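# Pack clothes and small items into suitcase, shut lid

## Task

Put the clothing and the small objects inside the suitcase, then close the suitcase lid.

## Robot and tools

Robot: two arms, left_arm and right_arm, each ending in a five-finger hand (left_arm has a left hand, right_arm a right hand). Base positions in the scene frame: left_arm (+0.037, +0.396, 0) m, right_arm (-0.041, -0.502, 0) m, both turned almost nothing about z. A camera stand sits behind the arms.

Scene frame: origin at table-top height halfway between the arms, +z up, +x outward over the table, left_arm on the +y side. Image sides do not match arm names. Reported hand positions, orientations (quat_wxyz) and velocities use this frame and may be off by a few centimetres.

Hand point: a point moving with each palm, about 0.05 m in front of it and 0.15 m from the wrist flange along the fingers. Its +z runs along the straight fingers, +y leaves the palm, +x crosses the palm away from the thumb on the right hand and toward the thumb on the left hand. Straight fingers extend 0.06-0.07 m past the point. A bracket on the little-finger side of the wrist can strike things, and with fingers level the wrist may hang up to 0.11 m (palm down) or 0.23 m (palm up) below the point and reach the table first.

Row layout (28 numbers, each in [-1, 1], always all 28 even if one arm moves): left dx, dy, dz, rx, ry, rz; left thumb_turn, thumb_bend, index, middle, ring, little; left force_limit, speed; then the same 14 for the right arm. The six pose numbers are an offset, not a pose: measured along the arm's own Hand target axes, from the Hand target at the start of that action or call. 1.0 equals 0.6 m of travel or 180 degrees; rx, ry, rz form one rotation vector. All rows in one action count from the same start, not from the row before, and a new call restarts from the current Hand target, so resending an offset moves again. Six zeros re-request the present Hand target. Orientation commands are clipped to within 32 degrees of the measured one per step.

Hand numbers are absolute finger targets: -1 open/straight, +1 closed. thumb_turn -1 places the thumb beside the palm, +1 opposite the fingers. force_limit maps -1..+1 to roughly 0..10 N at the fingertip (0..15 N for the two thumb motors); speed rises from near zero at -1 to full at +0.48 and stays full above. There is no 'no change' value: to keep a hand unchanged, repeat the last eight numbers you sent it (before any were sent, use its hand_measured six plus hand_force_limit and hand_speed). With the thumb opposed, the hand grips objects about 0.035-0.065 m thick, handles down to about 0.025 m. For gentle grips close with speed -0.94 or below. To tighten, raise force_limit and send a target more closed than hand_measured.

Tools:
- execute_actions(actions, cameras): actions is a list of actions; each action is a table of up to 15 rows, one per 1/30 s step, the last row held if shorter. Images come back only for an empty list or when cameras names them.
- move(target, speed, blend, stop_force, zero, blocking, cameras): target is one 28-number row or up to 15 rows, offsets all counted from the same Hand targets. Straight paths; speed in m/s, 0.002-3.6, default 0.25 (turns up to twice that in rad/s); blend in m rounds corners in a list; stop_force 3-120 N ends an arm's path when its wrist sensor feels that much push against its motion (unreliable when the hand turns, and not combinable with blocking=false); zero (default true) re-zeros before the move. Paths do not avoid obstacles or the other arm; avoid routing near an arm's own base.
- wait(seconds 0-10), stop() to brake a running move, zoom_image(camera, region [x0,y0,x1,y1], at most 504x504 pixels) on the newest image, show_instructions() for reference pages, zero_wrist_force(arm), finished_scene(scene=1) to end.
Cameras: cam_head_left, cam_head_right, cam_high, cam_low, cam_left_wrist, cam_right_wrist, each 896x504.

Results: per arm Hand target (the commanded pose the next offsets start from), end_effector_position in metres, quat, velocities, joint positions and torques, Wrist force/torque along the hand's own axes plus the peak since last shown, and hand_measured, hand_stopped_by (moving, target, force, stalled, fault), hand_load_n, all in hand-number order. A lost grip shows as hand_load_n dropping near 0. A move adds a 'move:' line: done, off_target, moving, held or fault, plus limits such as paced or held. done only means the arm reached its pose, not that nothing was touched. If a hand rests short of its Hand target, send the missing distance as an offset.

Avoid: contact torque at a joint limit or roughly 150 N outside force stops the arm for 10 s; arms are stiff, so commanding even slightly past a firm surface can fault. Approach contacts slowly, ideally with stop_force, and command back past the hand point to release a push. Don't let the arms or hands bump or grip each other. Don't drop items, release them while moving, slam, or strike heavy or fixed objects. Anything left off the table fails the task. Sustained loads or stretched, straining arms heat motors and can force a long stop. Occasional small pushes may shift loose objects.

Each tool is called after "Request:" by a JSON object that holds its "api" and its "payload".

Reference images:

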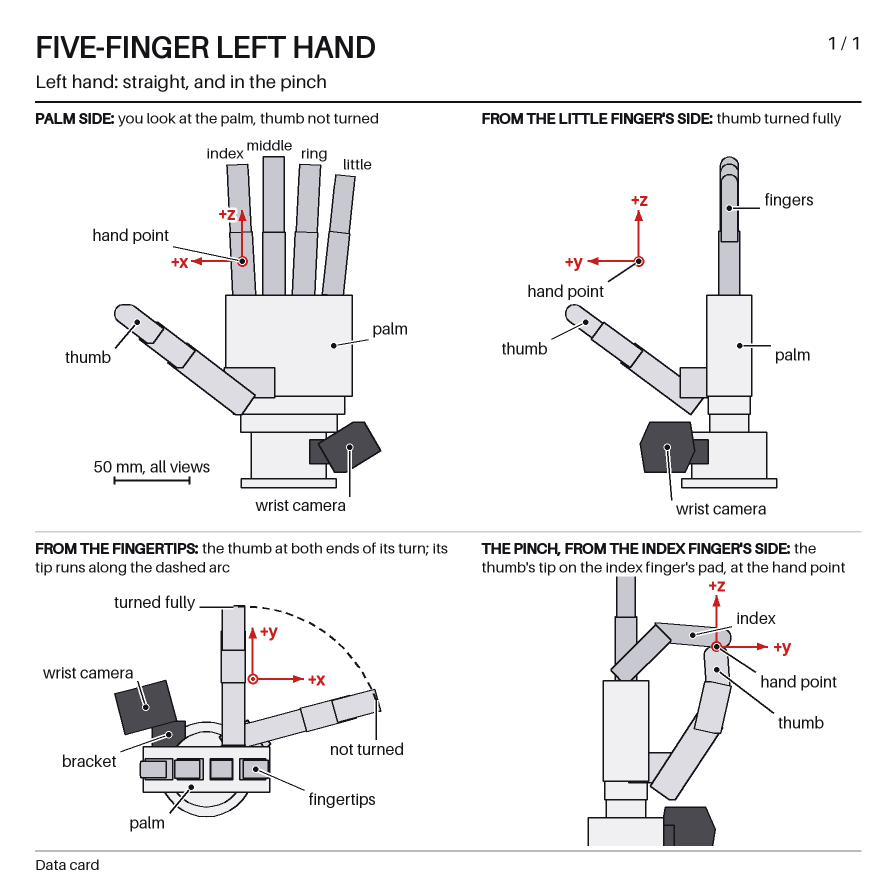

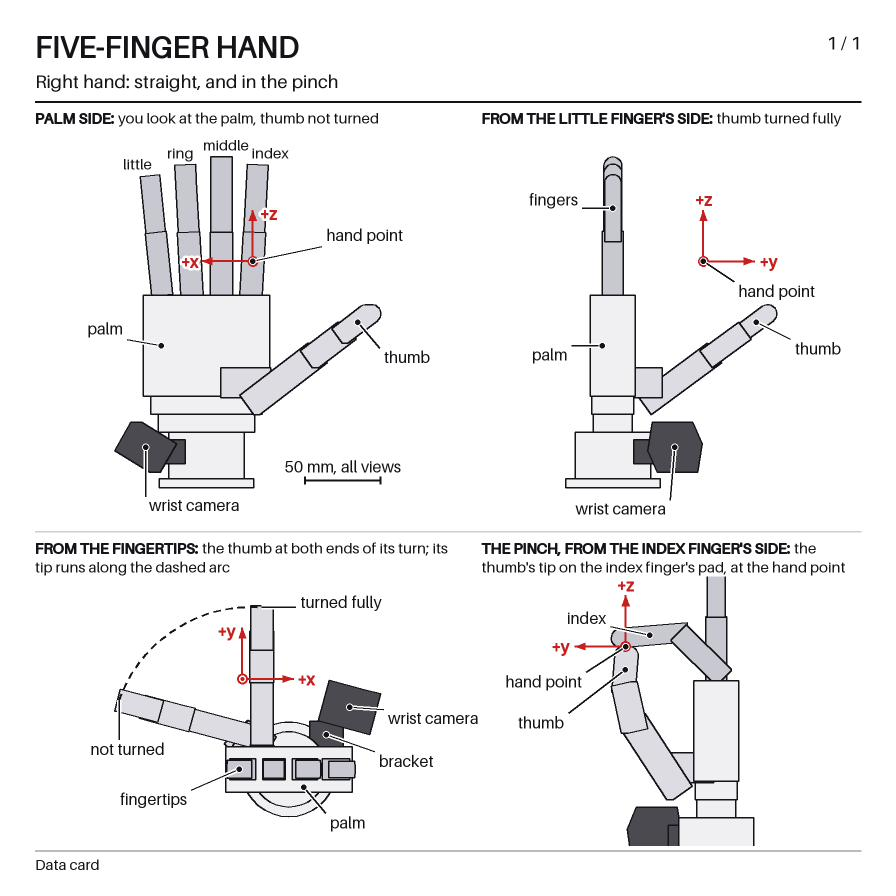

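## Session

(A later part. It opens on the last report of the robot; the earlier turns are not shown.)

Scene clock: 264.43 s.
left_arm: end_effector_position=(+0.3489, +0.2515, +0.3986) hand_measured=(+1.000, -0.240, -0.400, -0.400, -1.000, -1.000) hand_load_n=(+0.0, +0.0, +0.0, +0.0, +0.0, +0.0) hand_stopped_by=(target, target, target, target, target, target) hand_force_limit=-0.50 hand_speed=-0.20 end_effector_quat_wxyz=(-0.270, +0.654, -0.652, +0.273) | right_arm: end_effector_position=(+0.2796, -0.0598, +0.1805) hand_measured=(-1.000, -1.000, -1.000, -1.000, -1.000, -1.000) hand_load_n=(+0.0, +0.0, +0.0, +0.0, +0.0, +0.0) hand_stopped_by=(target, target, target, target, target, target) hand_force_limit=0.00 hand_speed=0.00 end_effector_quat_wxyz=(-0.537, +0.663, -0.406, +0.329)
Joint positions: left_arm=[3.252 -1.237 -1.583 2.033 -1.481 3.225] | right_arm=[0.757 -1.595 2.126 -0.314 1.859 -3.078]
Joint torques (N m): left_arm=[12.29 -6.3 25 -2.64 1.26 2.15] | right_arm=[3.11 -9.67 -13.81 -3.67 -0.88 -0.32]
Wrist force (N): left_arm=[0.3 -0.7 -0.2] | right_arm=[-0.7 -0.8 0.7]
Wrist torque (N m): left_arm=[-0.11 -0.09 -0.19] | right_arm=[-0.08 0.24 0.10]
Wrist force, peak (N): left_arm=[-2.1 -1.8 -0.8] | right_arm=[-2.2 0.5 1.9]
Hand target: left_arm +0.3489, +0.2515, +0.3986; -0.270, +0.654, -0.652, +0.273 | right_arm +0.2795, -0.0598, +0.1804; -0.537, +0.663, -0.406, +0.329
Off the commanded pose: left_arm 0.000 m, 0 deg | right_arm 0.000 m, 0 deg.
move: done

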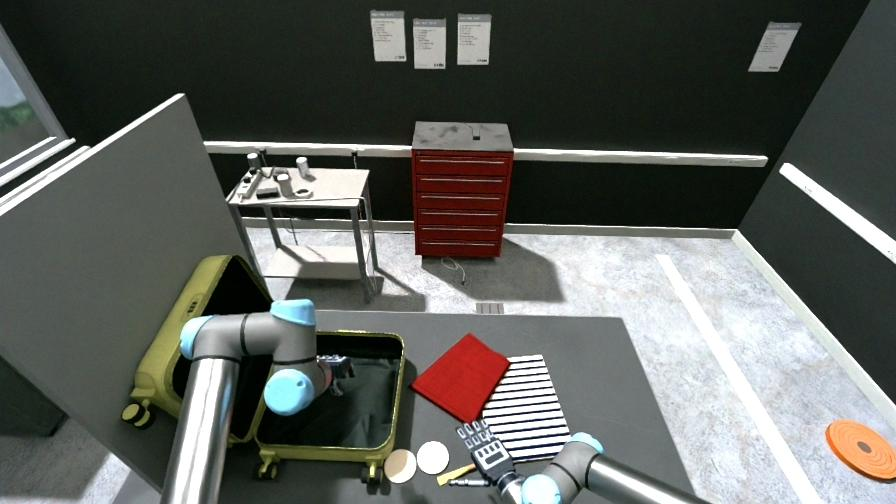

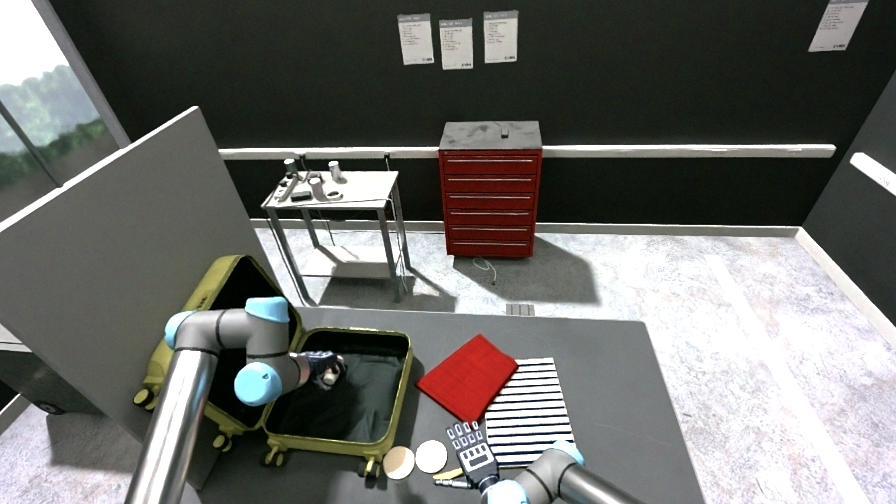

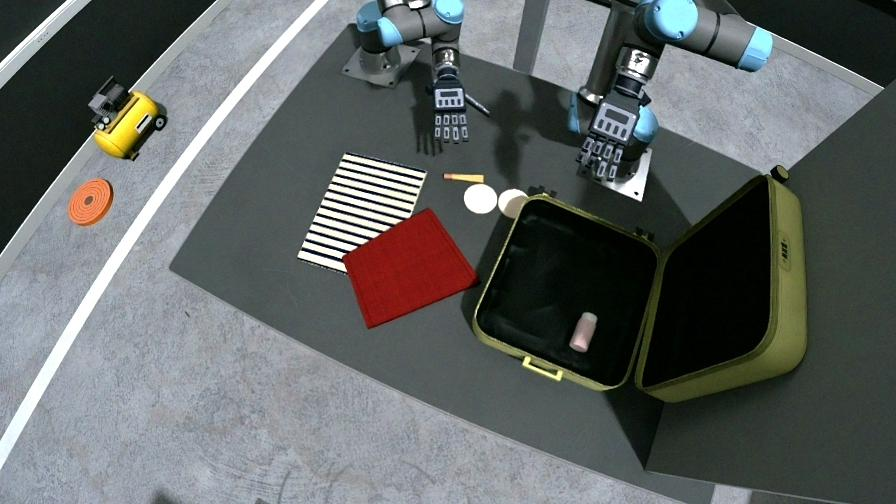

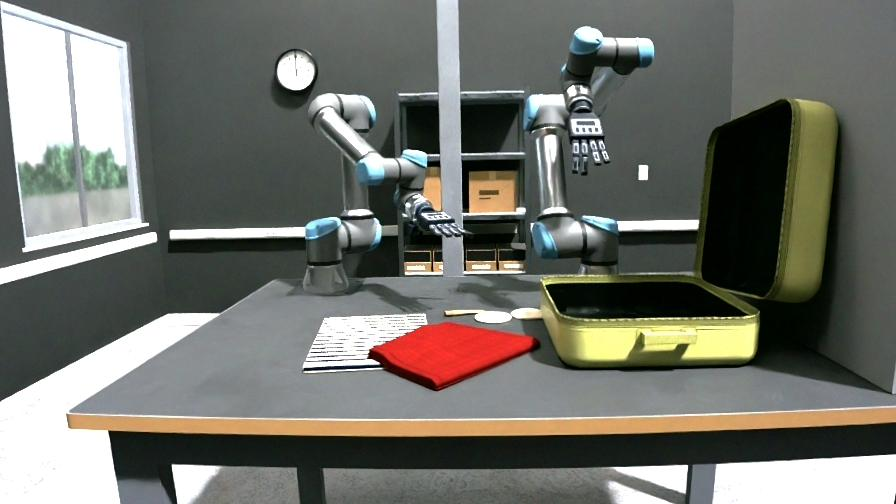

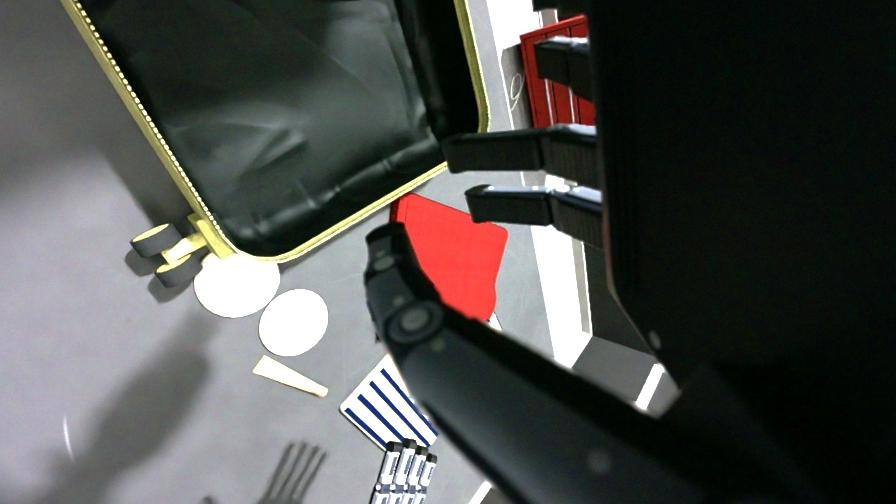

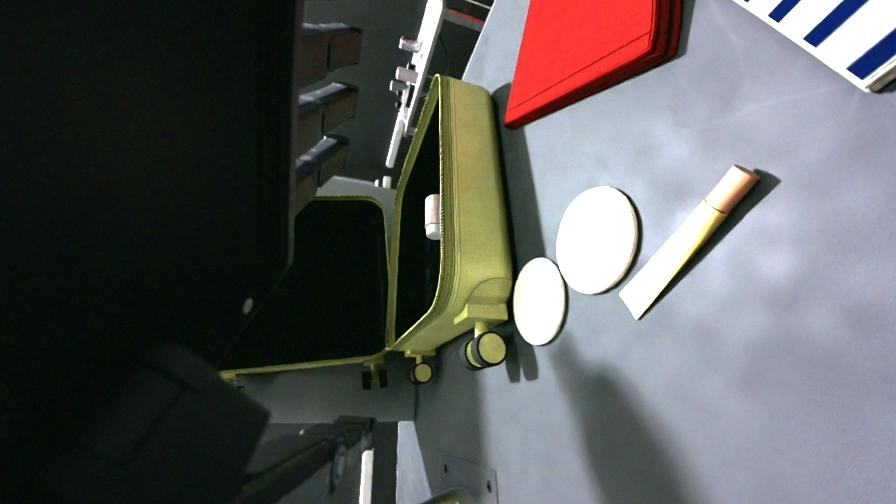

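Request:
{"api": "move", "payload": {"target": [0, 0, 0, 0, 0, 0, 1, -0.24, -0.4, -0.4, -1, -1, -0.5, -0.2, -0.0138, 0.1677, 0.0973, 0, 0.0304, 0.0065, 1, -0.24, -0.4, -0.4, -0.4, -1, -0.5, 0], "cameras": ["cam_right_wrist", "cam_left_wrist", "cam_low"], "speed": 0.15}}

Scene clock: 273.27 s.
left_arm: end_effector_position=(+0.3489, +0.2515, +0.3986) hand_measured=(+1.000, -0.240, -0.400, -0.400, -1.000, -1.000) hand_load_n=(-0.5, +0.0, +0.0, +0.0, +0.0, +0.0) hand_stopped_by=(target, target, target, target, target, target) hand_force_limit=-0.50 hand_speed=-0.20 end_effector_quat_wxyz=(-0.270, +0.654, -0.652, +0.273) | right_arm: end_effector_position=(+0.3079, -0.0359, +0.0699) hand_measured=(+1.000, -0.240, -0.400, -0.400, -0.400, -1.000) hand_load_n=(+0.5, +0.0, +0.0, +0.0, +0.0, +0.0) hand_stopped_by=(target, target, target, target, target, target) hand_force_limit=-0.50 hand_speed=0.00 end_effector_quat_wxyz=(-0.520, +0.642, -0.437, +0.354)
Joint positions: left_arm=[3.252 -1.237 -1.583 2.033 -1.481 3.225] | right_arm=[0.813 -1.288 2.132 -0.612 2.009 -3.042]
Joint torques (N m): left_arm=[8.62 -6.04 24.98 -2.78 -0.17 0.56] | right_arm=[-11.31 -18.22 -7.71 -3.01 -0.48 -1.93]
Wrist force (N): left_arm=[0.2 -0.9 -0.4] | right_arm=[-0.8 -0.6 0.9]
Wrist torque (N m): left_arm=[-0.11 -0.08 -0.20] | right_arm=[-0.05 0.26 0.04]
Wrist force, peak (N): left_arm=[0.2 -1.2 -0.5] | right_arm=[-0.6 -2.3 0.3]
Hand target: left_arm +0.3489, +0.2515, +0.3986; -0.270, +0.654, -0.652, +0.273 | right_arm +0.3080, -0.0359, +0.0699; -0.520, +0.642, -0.437, +0.354
Off the commanded pose: left_arm 0.000 m, 0 deg | right_arm 0.000 m, 0 deg.
move: done
Images, in order (width x height): cam_low 896x504, cam_left_wrist 896x504, cam_right_wrist 896x504.

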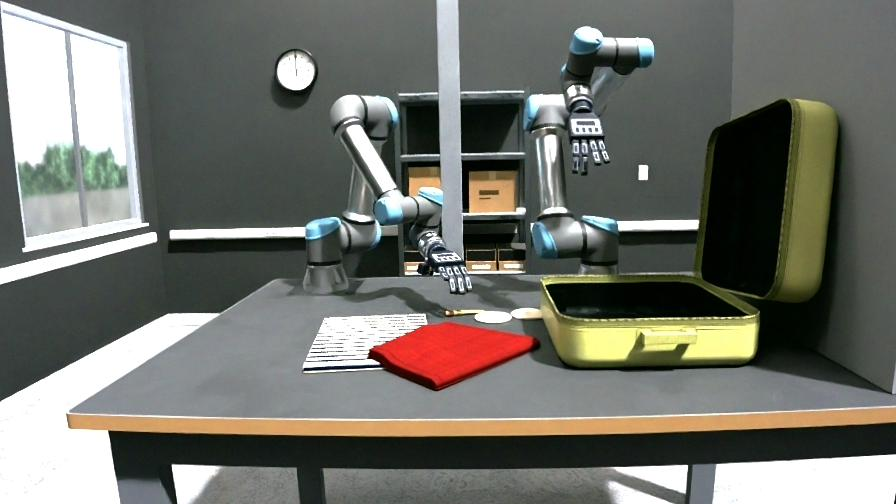

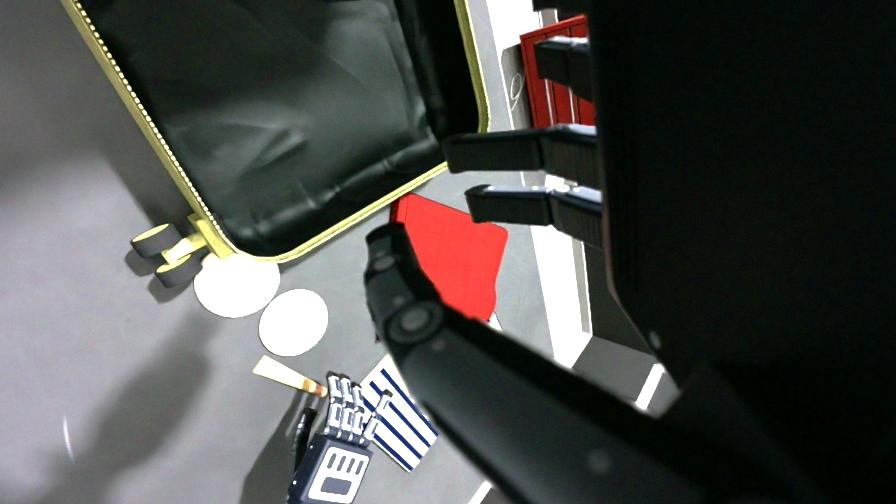

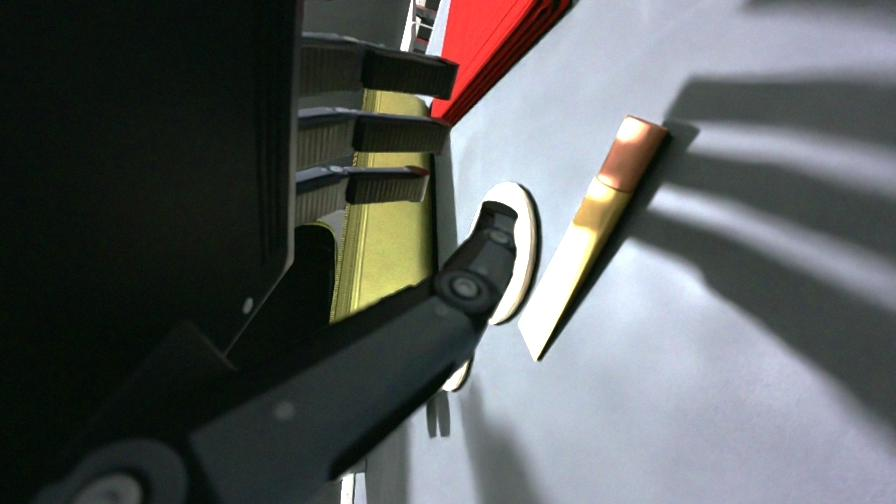

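Request:
{"api": "move", "payload": {"target": [0, 0, 0, 0, 0, 0, 1, -0.24, -0.4, -0.4, -1, -1, -0.5, -0.2, 0, 0.0815, 0.0173, 0, 0, 0, 1, -0.24, -0.4, -0.4, -0.4, -1, -0.5, 0], "cameras": ["cam_right_wrist", "cam_left_wrist"], "speed": 0.03, "stop_force": 3}}

Scene clock: 288.37 s.
left_arm: end_effector_position=(+0.3489, +0.2515, +0.3986) hand_measured=(+1.000, -0.240, -0.400, -0.400, -1.000, -1.000) hand_load_n=(+0.0, +0.0, +0.0, +0.0, +0.0, +0.0) hand_stopped_by=(target, target, target, target, target, target) hand_force_limit=-0.50 hand_speed=-0.20 end_effector_quat_wxyz=(-0.270, +0.654, -0.652, +0.273) | right_arm: end_effector_position=(+0.3080, -0.0359, +0.0199) hand_measured=(+1.000, -0.240, -0.400, -0.400, -0.400, -1.000) hand_load_n=(+0.0, +0.0, +0.0, +0.0, +0.0, -0.5) hand_stopped_by=(target, target, target, target, target, target) hand_force_limit=-0.50 hand_speed=0.00 end_effector_quat_wxyz=(-0.520, +0.642, -0.437, +0.354)
Joint positions: left_arm=[3.252 -1.237 -1.583 2.033 -1.481 3.225] | right_arm=[0.813 -1.177 2.164 -0.756 2.009 -3.042]
Joint torques (N m): left_arm=[3.35 -6.59 24.58 -2.68 -1.8 -1.78] | right_arm=[0.72 -35.63 -17.47 1.55 2.24 0.31]
Wrist force (N): left_arm=[0.3 -0.9 -0.3] | right_arm=[-0.8 -0.7 1.3]
Wrist torque (N m): left_arm=[-0.11 -0.10 -0.19] | right_arm=[-0.09 0.25 0.04]
Wrist force, peak (N): left_arm=[0.1 -1.1 -0.5] | right_arm=[-0.8 -1.0 1.1]
Hand target: left_arm +0.3489, +0.2515, +0.3986; -0.270, +0.654, -0.652, +0.273 | right_arm +0.3080, -0.0359, +0.0199; -0.520, +0.642, -0.437, +0.354
Off the commanded pose: left_arm 0.000 m, 0 deg | right_arm 0.000 m, 0 deg.
move: done
Images, in order (width x height): cam_left_wrist 896x504, cam_right_wrist 896x504.

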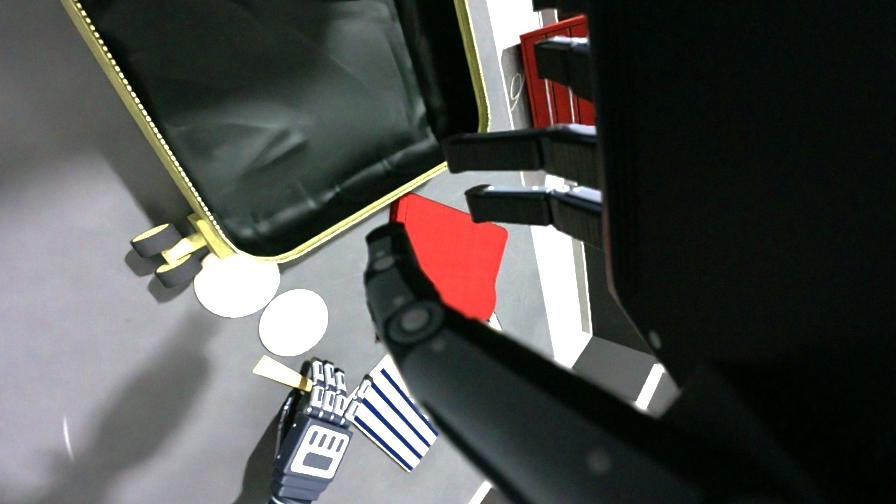

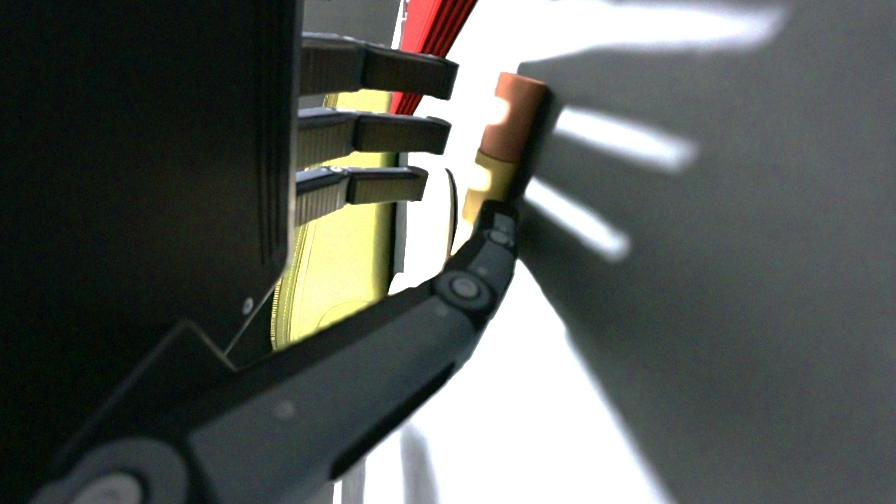

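Request:
{"api": "zoom_image", "payload": {"camera": "cam_left_wrist", "region": [220, 320, 400, 500]}}

Request:
{"api": "zoom_image", "payload": {"camera": "cam_right_wrist", "region": [400, 40, 600, 300]}}

Scaled by 2.800.

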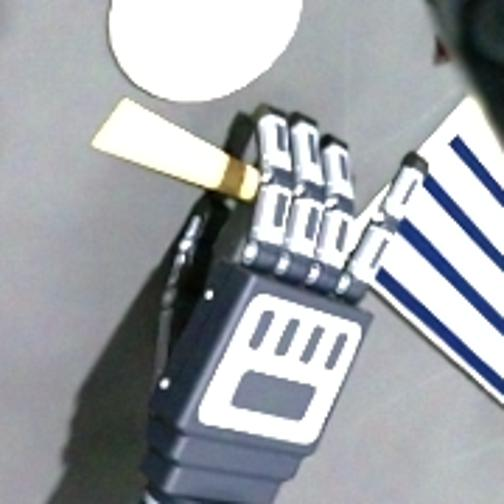

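Scaled by 1.938.

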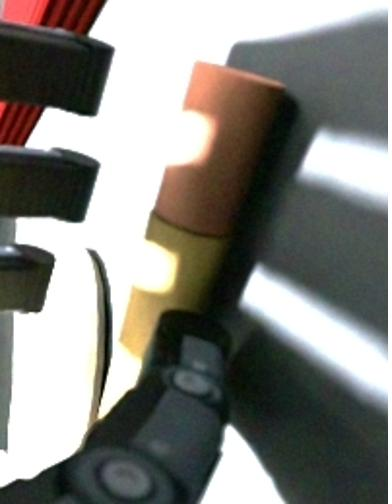

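Request:
{"api": "move", "payload": {"target": [0, 0, 0, 0, 0, 0, 1, -0.24, -0.4, -0.4, -1, -1, -0.5, -0.2, 0, 0.0052, 0.0011, 0, 0, 0, 1, -0.24, -0.4, -0.4, -0.4, -1, -0.5, 0], "speed": 0.01, "stop_force": 3}}

Request:
{"api": "execute_actions", "payload": {"actions": [[[0,0,0,0,0,0, 1,-0.24,-0.4,-0.4,-1,-1,-0.5,-0.2, 0,0,0,0,0,0, 1,-0.24,0.2,0.2,0.2,-1,-0.5,-0.85]],[[0,0,0,0,0,0, 1,-0.24,-0.4,-0.4,-1,-1,-0.5,-0.2, 0,0,0,0,0,0, 1,-0.24,0.2,0.2,0.2,-1,-0.5,-0.85]],[[0,0,0,0,0,0, 1,-0.24,-0.4,-0.4,-1,-1,-0.5,-0.2, 0,0,0,0,0,0, 1,-0.24,0.2,0.2,0.2,-1,-0.5,-0.85]]], "cameras": ["cam_right_wrist", "cam_left_wrist"]}}

Scene clock: 296.80 s.
left_arm: end_effector_position=(+0.3489, +0.2515, +0.3986) hand_measured=(+1.000, -0.240, -0.400, -0.400, -1.000, -1.000) hand_load_n=(+0.0, +0.0, +0.0, -0.5, +0.0, +0.0) hand_stopped_by=(target, target, target, target, target, target) hand_force_limit=-0.50 hand_speed=-0.20 end_effector_quat_wxyz=(-0.270, +0.654, -0.652, +0.273) | right_arm: end_effector_position=(+0.3080, -0.0359, +0.0167) hand_measured=(+1.000, -0.240, -0.400, -0.400, -0.400, -1.000) hand_load_n=(+0.0, +0.0, +0.0, +0.0, +0.0, +0.0) hand_stopped_by=(target, target, target, target, target, target) hand_force_limit=-0.50 hand_speed=0.00 end_effector_quat_wxyz=(-0.520, +0.642, -0.437, +0.354)
Joint positions: left_arm=[3.252 -1.237 -1.583 2.033 -1.481 3.225] | right_arm=[0.813 -1.169 2.166 -0.765 2.009 -3.042]
Joint torques (N m): left_arm=[-0.22 -6.58 24.38 -2.78 -1.92 -2.57] | right_arm=[7.41 -36.26 -9.72 1.57 2.12 -1.76]
Wrist force (N): left_arm=[0.3 -0.9 -0.4] | right_arm=[-0.7 -0.8 1.0]
Wrist torque (N m): left_arm=[-0.12 -0.09 -0.19] | right_arm=[-0.08 0.24 0.03]
Wrist force, peak (N): left_arm=[0.4 -1.1 -0.5] | right_arm=[-0.8 -1.0 1.2]
Hand target: left_arm +0.3489, +0.2515, +0.3986; -0.270, +0.654, -0.652, +0.273 | right_arm +0.3080, -0.0359, +0.0167; -0.520, +0.642, -0.437, +0.354
Off the commanded pose: left_arm 0.000 m, 0 deg | right_arm 0.000 m, 0 deg.
move: done

Scene clock: 298.50 s.
left_arm: end_effector_position=(+0.3489, +0.2515, +0.3986) hand_measured=(+1.000, -0.240, -0.400, -0.400, -1.000, -1.000) hand_load_n=(+0.0, +0.0, +0.0, +0.0, +0.0, +0.0) hand_stopped_by=(target, target, target, target, target, target) hand_force_limit=-0.50 hand_speed=-0.20 end_effector_quat_wxyz=(-0.270, +0.654, -0.652, +0.273) | right_arm: end_effector_position=(+0.3080, -0.0359, +0.0167) hand_measured=(+1.000, -0.240, +0.042, +0.002, +0.072, -1.000) hand_load_n=(+0.5, +1.5, +5.0, +1.0, +2.0, +0.0) hand_stopped_by=(target, target, force, force, force, target) hand_force_limit=-0.50 hand_speed=-0.85 end_effector_quat_wxyz=(-0.520, +0.642, -0.437, +0.354)
Joint positions: left_arm=[3.252 -1.237 -1.583 2.033 -1.481 3.225] | right_arm=[0.813 -1.169 2.166 -0.765 2.009 -3.042]
Joint torques (N m): left_arm=[-1.86 -5.77 24.13 -2.61 -1.91 -2.46] | right_arm=[8.8 -27.59 -14.06 0.88 1.89 -1.55]
Wrist force (N): left_arm=[0.3 -0.9 -0.5] | right_arm=[-0.2 -6.9 -0.1]
Wrist torque (N m): left_arm=[-0.10 -0.10 -0.19] | right_arm=[-0.13 0.22 -0.01]
Wrist force, peak (N): left_arm=[0.2 -1.0 -0.8] | right_arm=[-0.3 -7.0 -0.1]
Hand target: left_arm +0.3489, +0.2515, +0.3986; -0.270, +0.654, -0.652, +0.273 | right_arm +0.3080, -0.0359, +0.0167; -0.520, +0.642, -0.437, +0.354
Off the commanded pose: left_arm 0.000 m, 0 deg | right_arm 0.000 m, 0 deg.
Step readings (end_effector_position of left_arm | right_arm):
0: (+0.3489, +0.2515, +0.3986) | (+0.3080, -0.0359, +0.0167)
1: (+0.3489, +0.2515, +0.3986) | (+0.3080, -0.0359, +0.0167)
2: (+0.3489, +0.2515, +0.3986) | (+0.3080, -0.0359, +0.0167)
4: (+0.3489, +0.2515, +0.3986) | (+0.3080, -0.0359, +0.0167)
8: (+0.3489, +0.2515, +0.3986) | (+0.3080, -0.0359, +0.0167)
15: (+0.3489, +0.2515, +0.3986) | (+0.3080, -0.0359, +0.0167)
16: (+0.3489, +0.2515, +0.3986) | (+0.3080, -0.0359, +0.0167)
17: (+0.3489, +0.2515, +0.3986) | (+0.3080, -0.0359, +0.0167)
19: (+0.3489, +0.2515, +0.3986) | (+0.3080, -0.0359, +0.0167)
23: (+0.3489, +0.2515, +0.3986) | (+0.3080, -0.0359, +0.0167)
30: (+0.3489, +0.2515, +0.3986) | (+0.3080, -0.0359, +0.0167)
31: (+0.3489, +0.2515, +0.3986) | (+0.3080, -0.0359, +0.0167)
32: (+0.3489, +0.2515, +0.3986) | (+0.3080, -0.0359, +0.0167)
34: (+0.3489, +0.2515, +0.3986) | (+0.3080, -0.0359, +0.0167)
38: (+0.3489, +0.2515, +0.3986) | (+0.3080, -0.0359, +0.0167)
45: (+0.3489, +0.2515, +0.3986) | (+0.3080, -0.0359, +0.0167)
Images, in order (width x height): cam_left_wrist 896x504, cam_right_wrist 896x504.

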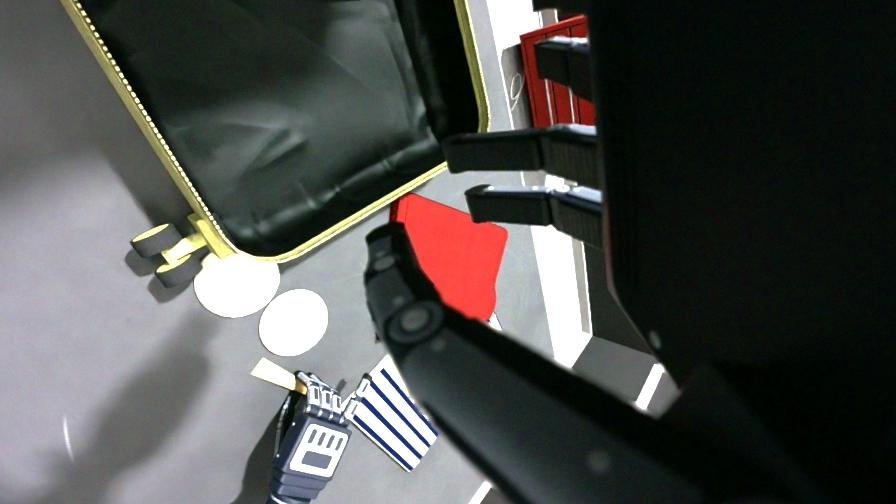

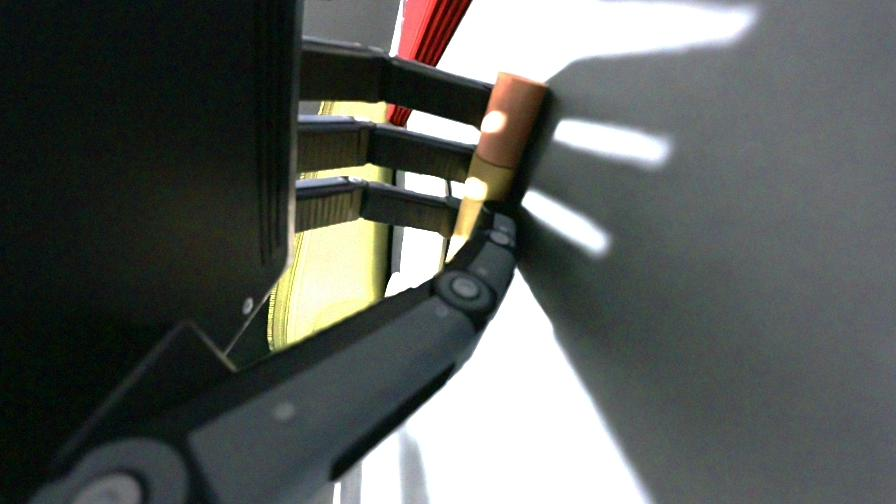

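Request:
{"api": "execute_actions", "payload": {"actions": [[[0,0,0,0,0,0, 1,-0.24,-0.4,-0.4,-1,-1,-0.5,-0.2, 0,-0.0033,-0.0007,0,0,0, 1,0.0,0.2,0.2,0.2,-1,-0.5,-0.85]],[[0,0,0,0,0,0, 1,-0.24,-0.4,-0.4,-1,-1,-0.5,-0.2, 0,0,0,0,0,0, 1,0.0,0.2,0.2,0.2,-1,-0.5,-0.85]]], "cameras": ["cam_right_wrist", "cam_left_wrist"]}}

Scene clock: 300.87 s.
left_arm: end_effector_position=(+0.3489, +0.2515, +0.3986) hand_measured=(+1.000, -0.240, -0.400, -0.400, -1.000, -1.000) hand_load_n=(+0.0, +0.0, +0.0, -0.5, +0.0, +0.0) hand_stopped_by=(target, target, target, target, target, target) hand_force_limit=-0.50 hand_speed=-0.20 end_effector_quat_wxyz=(-0.270, +0.654, -0.652, +0.273) | right_arm: end_effector_position=(+0.3080, -0.0359, +0.0187) hand_measured=(+1.000, -0.236, +0.042, +0.002, +0.072, -1.000) hand_load_n=(+0.5, +4.5, +5.0, +0.0, +1.5, +0.0) hand_stopped_by=(target, force, force, force, force, target) hand_force_limit=-0.50 hand_speed=-0.85 end_effector_quat_wxyz=(-0.520, +0.642, -0.437, +0.354)
Joint positions: left_arm=[3.252 -1.237 -1.583 2.033 -1.481 3.225] | right_arm=[0.813 -1.174 2.165 -0.759 2.009 -3.042]
Joint torques (N m): left_arm=[-4.54 -5.86 23.94 -2.77 -1.98 -2.51] | right_arm=[7.68 -20.12 -6.44 -3.46 0.38 -1.35]
Wrist force (N): left_arm=[0.0 -0.7 -0.3] | right_arm=[-0.6 -0.5 1.0]
Wrist torque (N m): left_arm=[-0.10 -0.05 -0.21] | right_arm=[-0.06 0.24 0.04]
Wrist force, peak (N): left_arm=[0.3 -1.1 -0.4] | right_arm=[-0.4 -7.1 -0.3]
Hand target: left_arm +0.3489, +0.2515, +0.3986; -0.270, +0.654, -0.652, +0.273 | right_arm +0.3080, -0.0359, +0.0187; -0.520, +0.642, -0.437, +0.354
Off the commanded pose: left_arm 0.000 m, 0 deg | right_arm 0.000 m, 0 deg.
Step readings (end_effector_position of left_arm | right_arm):
0: (+0.3489, +0.2515, +0.3986) | (+0.3080, -0.0359, +0.0167)
1: (+0.3489, +0.2515, +0.3986) | (+0.3080, -0.0359, +0.0167)
2: (+0.3489, +0.2515, +0.3986) | (+0.3080, -0.0359, +0.0171)
4: (+0.3489, +0.2515, +0.3986) | (+0.3079, -0.0360, +0.0184)
8: (+0.3489, +0.2515, +0.3986) | (+0.3079, -0.0360, +0.0188)
15: (+0.3489, +0.2515, +0.3986) | (+0.3080, -0.0359, +0.0188)
16: (+0.3489, +0.2515, +0.3986) | (+0.3080, -0.0359, +0.0188)
17: (+0.3489, +0.2515, +0.3986) | (+0.3080, -0.0359, +0.0188)
19: (+0.3489, +0.2515, +0.3986) | (+0.3080, -0.0359, +0.0188)
23: (+0.3489, +0.2515, +0.3986) | (+0.3080, -0.0359, +0.0188)
30: (+0.3489, +0.2515, +0.3986) | (+0.3080, -0.0359, +0.0187)
Images, in order (width x height): cam_left_wrist 896x504, cam_right_wrist 896x504.

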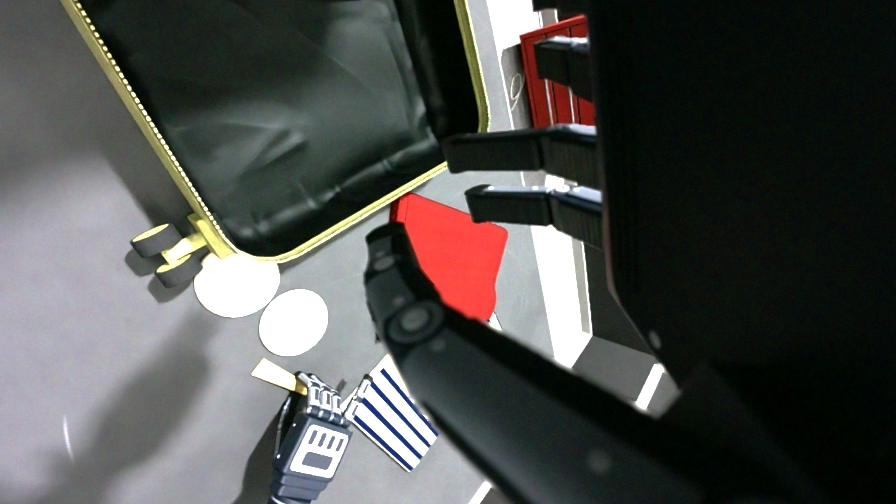

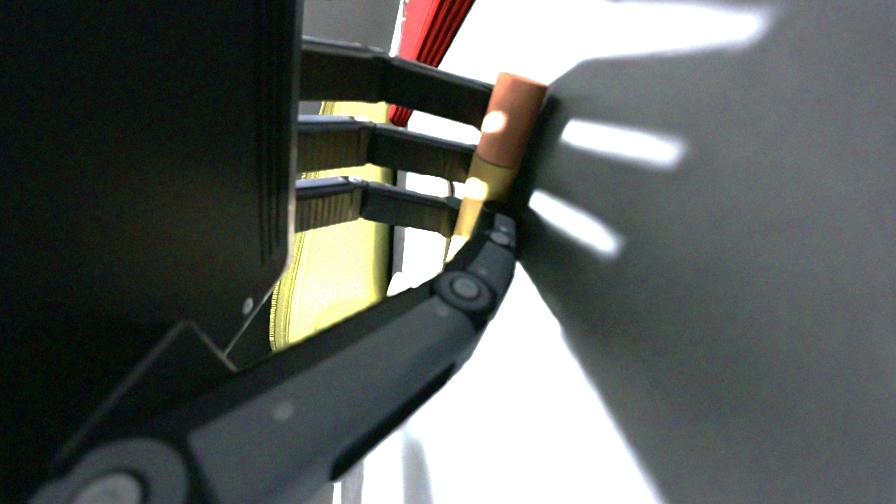

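Request:
{"api": "move", "payload": {"target": [0, 0, 0, 0, 0, 0, 1, -0.24, -0.4, -0.4, -1, -1, -0.5, -0.2, 0, -0.0489, -0.0104, 0, 0, 0, 1, 0.0, 0.2, 0.2, 0.2, -1, -0.5, -0.85], "cameras": ["cam_right_wrist", "cam_left_wrist", "cam_low"], "speed": 0.05}}

Scene clock: 302.73 s.
left_arm: end_effector_position=(+0.3489, +0.2515, +0.3986) hand_measured=(+1.000, -0.240, -0.400, -0.400, -1.000, -1.000) hand_load_n=(+0.0, +0.0, +0.0, +0.0, +0.0, +0.0) hand_stopped_by=(target, target, target, target, target, target) hand_force_limit=-0.50 hand_speed=-0.20 end_effector_quat_wxyz=(-0.270, +0.654, -0.652, +0.273) | right_arm: end_effector_position=(+0.3080, -0.0359, +0.0488) hand_measured=(+1.000, -0.236, +0.042, +0.002, +0.072, -1.000) hand_load_n=(+0.5, +5.0, +5.0, +0.0, +1.5, +0.0) hand_stopped_by=(target, force, force, force, force, target) hand_force_limit=-0.50 hand_speed=-0.85 end_effector_quat_wxyz=(-0.520, +0.642, -0.437, +0.354)
Joint positions: left_arm=[3.252 -1.237 -1.583 2.033 -1.481 3.225] | right_arm=[0.813 -1.243 2.148 -0.673 2.009 -3.042]
Joint torques (N m): left_arm=[-5.15 -6.5 24.16 -2.62 -2.02 -2.53] | right_arm=[8.06 -18.91 -5.69 -3.32 -0.69 -0.74]
Wrist force (N): left_arm=[0.3 -0.9 -0.4] | right_arm=[-0.8 -0.6 1.1]
Wrist torque (N m): left_arm=[-0.11 -0.10 -0.19] | right_arm=[-0.07 0.25 0.03]
Wrist force, peak (N): left_arm=[0.0 -1.1 -0.5] | right_arm=[-0.9 -0.3 1.4]
Hand target: left_arm +0.3489, +0.2515, +0.3986; -0.270, +0.654, -0.652, +0.273 | right_arm +0.3080, -0.0359, +0.0487; -0.520, +0.642, -0.437, +0.354
Off the commanded pose: left_arm 0.000 m, 0 deg | right_arm 0.000 m, 0 deg.
move: done
Images, in order (width x height): cam_low 896x504, cam_left_wrist 896x504, cam_right_wrist 896x504.

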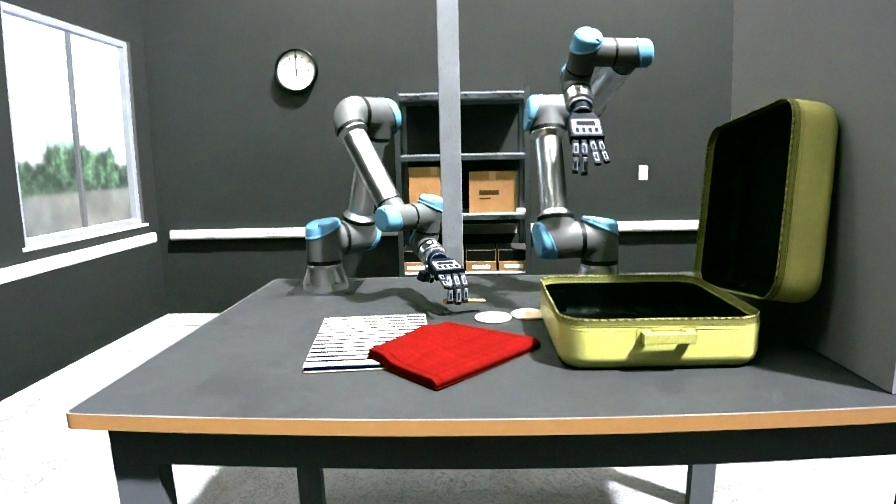

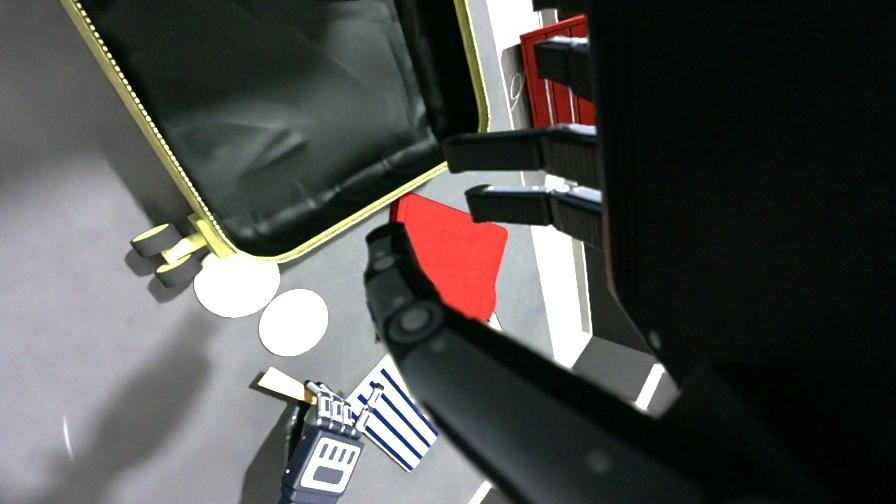

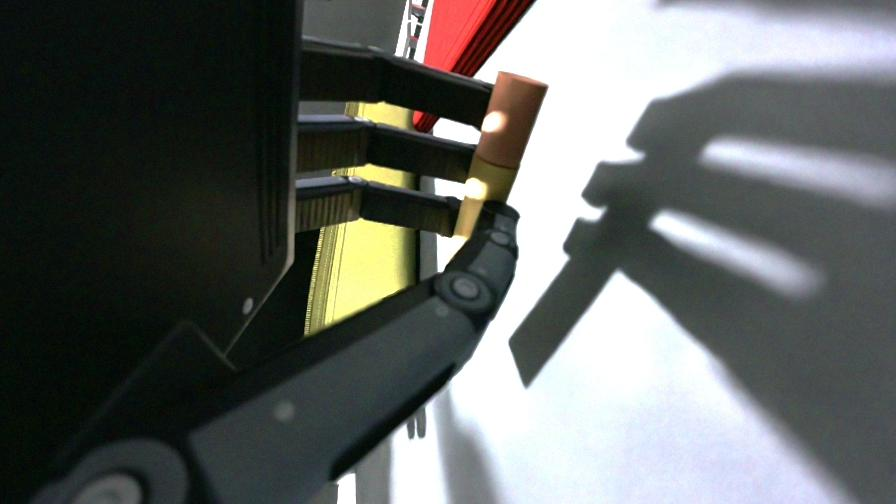

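Request:
{"api": "move", "payload": {"target": [[0.0858, 0.2093, -0.2597, 0, -0.2985, -0.2985, 1, -0.24, -0.4, -0.4, -1, -1, -0.5, -0.2, 0, -0.326, -0.0693, 0, 0, 0, 1, 0.0, 0.2, 0.2, 0.2, -1, -0.5, -0.85],[0.0858, 0.2093, -0.2597, 0, -0.2985, -0.2985, 1, -0.24, -0.4, -0.4, -1, -1, -0.5, -0.2, -0.4255, -0.3625, 0.335, -0.1763, -0.191, -0.1037, 1, 0.0, 0.2, 0.2, 0.2, -1, -0.5, -0.85]], "cameras": ["all"], "speed": 0.22}}

Scene clock: 322.30 s.
left_arm: end_effector_position=(+0.2163, +0.2175, +0.4130) hand_measured=(+1.000, -0.240, -0.400, -0.400, -1.000, -1.000) hand_load_n=(+0.5, +0.0, +0.0, +0.0, +0.0, +0.0) hand_stopped_by=(target, target, target, target, target, target) hand_force_limit=-0.50 hand_speed=-0.20 end_effector_quat_wxyz=(-0.358, +0.871, -0.311, +0.131) | right_arm: end_effector_position=(+0.3079, -0.0360, +0.1915) hand_measured=(+1.000, -0.236, +0.042, +0.002, +0.072, -1.000) hand_load_n=(+0.5, +4.5, +5.0, +0.0, +1.5, +0.0) hand_stopped_by=(target, force, force, force, force, target) hand_force_limit=-0.50 hand_speed=-0.85 end_effector_quat_wxyz=(-0.520, +0.642, -0.437, +0.354)
Joint positions: left_arm=[2.336 -1.439 -1.602 1.373 -2.348 1.424] | right_arm=[0.813 -1.49 1.987 -0.266 2.009 -3.042]
Joint torques (N m): left_arm=[12.42 25.82 23.59 0.54 -3.49 -2.54] | right_arm=[2.5 -14.37 -12.24 -3.46 -1.82 0.1]
Wrist force (N): left_arm=[0.2 -0.5 -0.1] | right_arm=[-0.6 -0.8 0.9]
Wrist torque (N m): left_arm=[-0.09 -0.02 -0.14] | right_arm=[-0.10 0.23 0.02]
Wrist force, peak (N): left_arm=[-0.6 -0.6 -1.2] | right_arm=[-0.7 -1.3 0.7]
Hand target: left_arm +0.2163, +0.2176, +0.4131; -0.358, +0.871, -0.311, +0.131 (not the last commanded pose) | right_arm +0.3079, -0.0360, +0.1914; -0.520, +0.642, -0.437, +0.354 (not the last commanded pose)
Off the commanded pose: left_arm 0.069 m, 25 deg | right_arm 0.353 m, 50 deg.
move: held (left_arm; a check stopped the path), off_target (right_arm; braked when a check withheld steps of left_arm); path passed 0 of 2 targets; limits=held
pose unreachable (left arm): on one or more control steps of this call, first in action 0 (counted from 0), this arm could not follow its commanded pose, so it was not sent that pose on those steps. It may still have moved: this result reports where it is.
cause: moving toward the commanded pose would bring two parts of the arm too close to each other (joints 4 (wrist 1) to 6 (wrist 3) lie between them).

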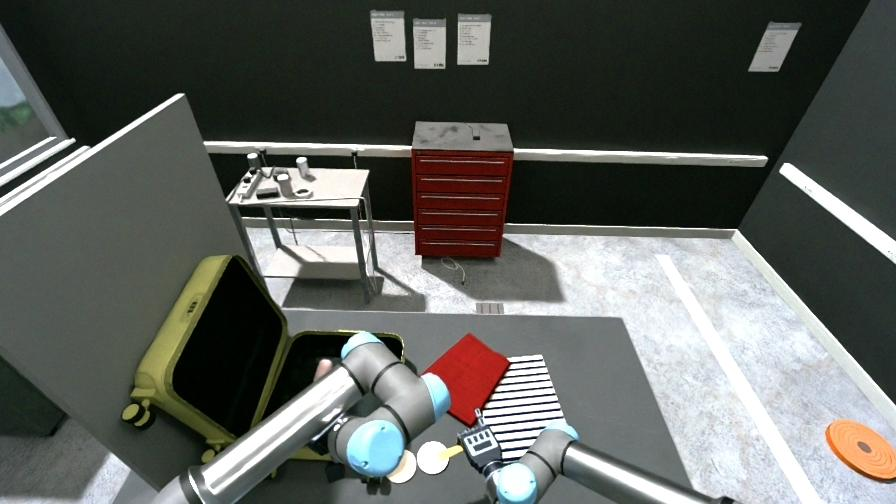

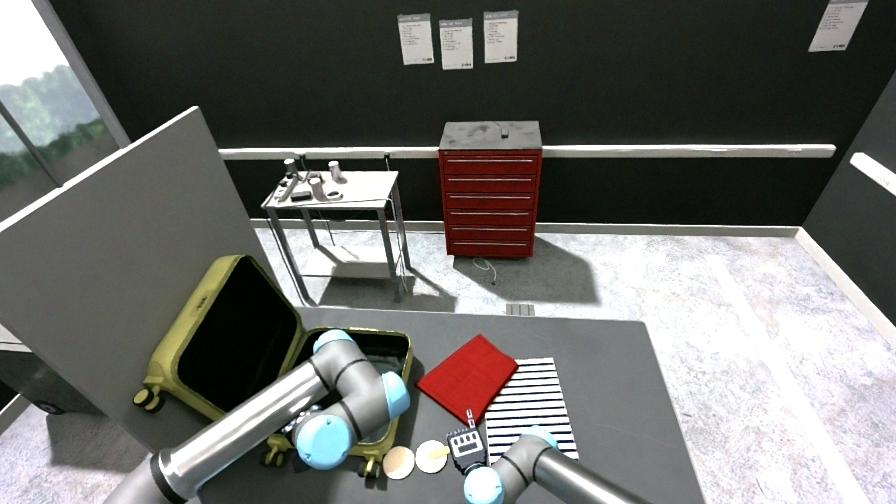

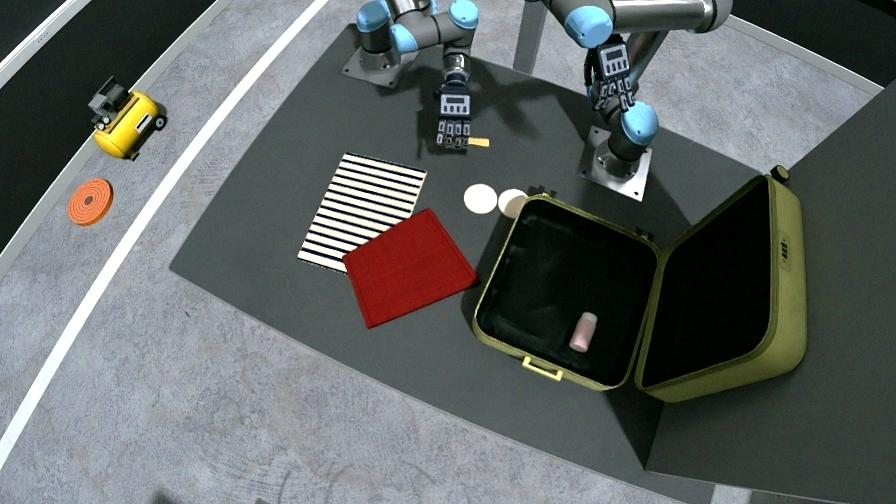

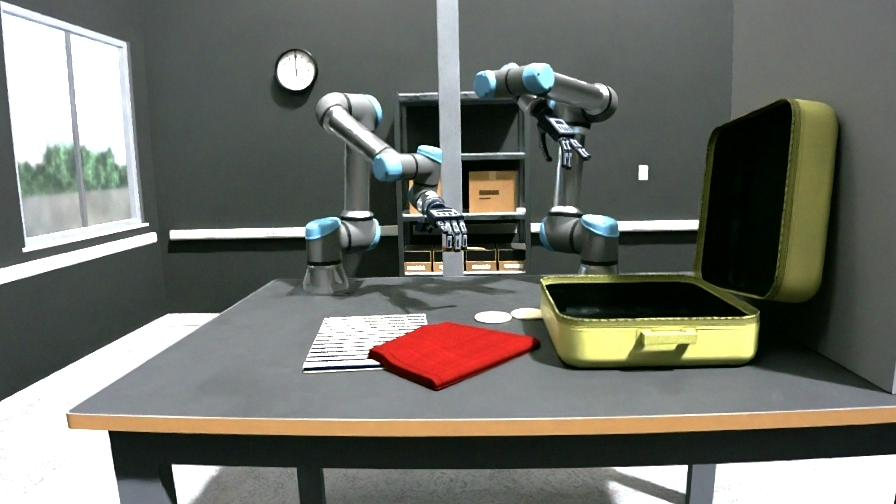

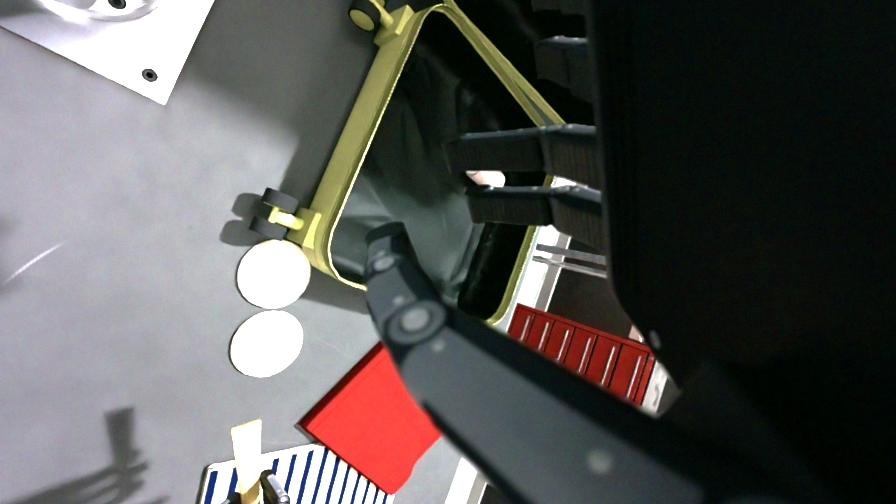

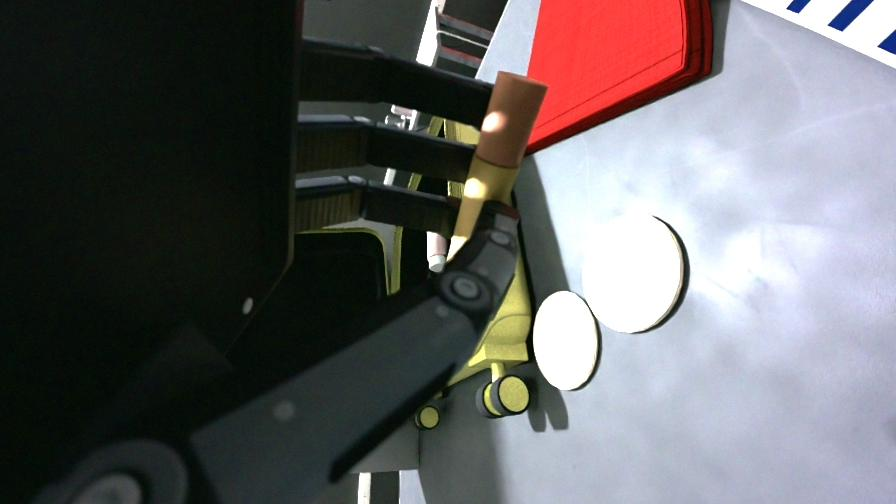

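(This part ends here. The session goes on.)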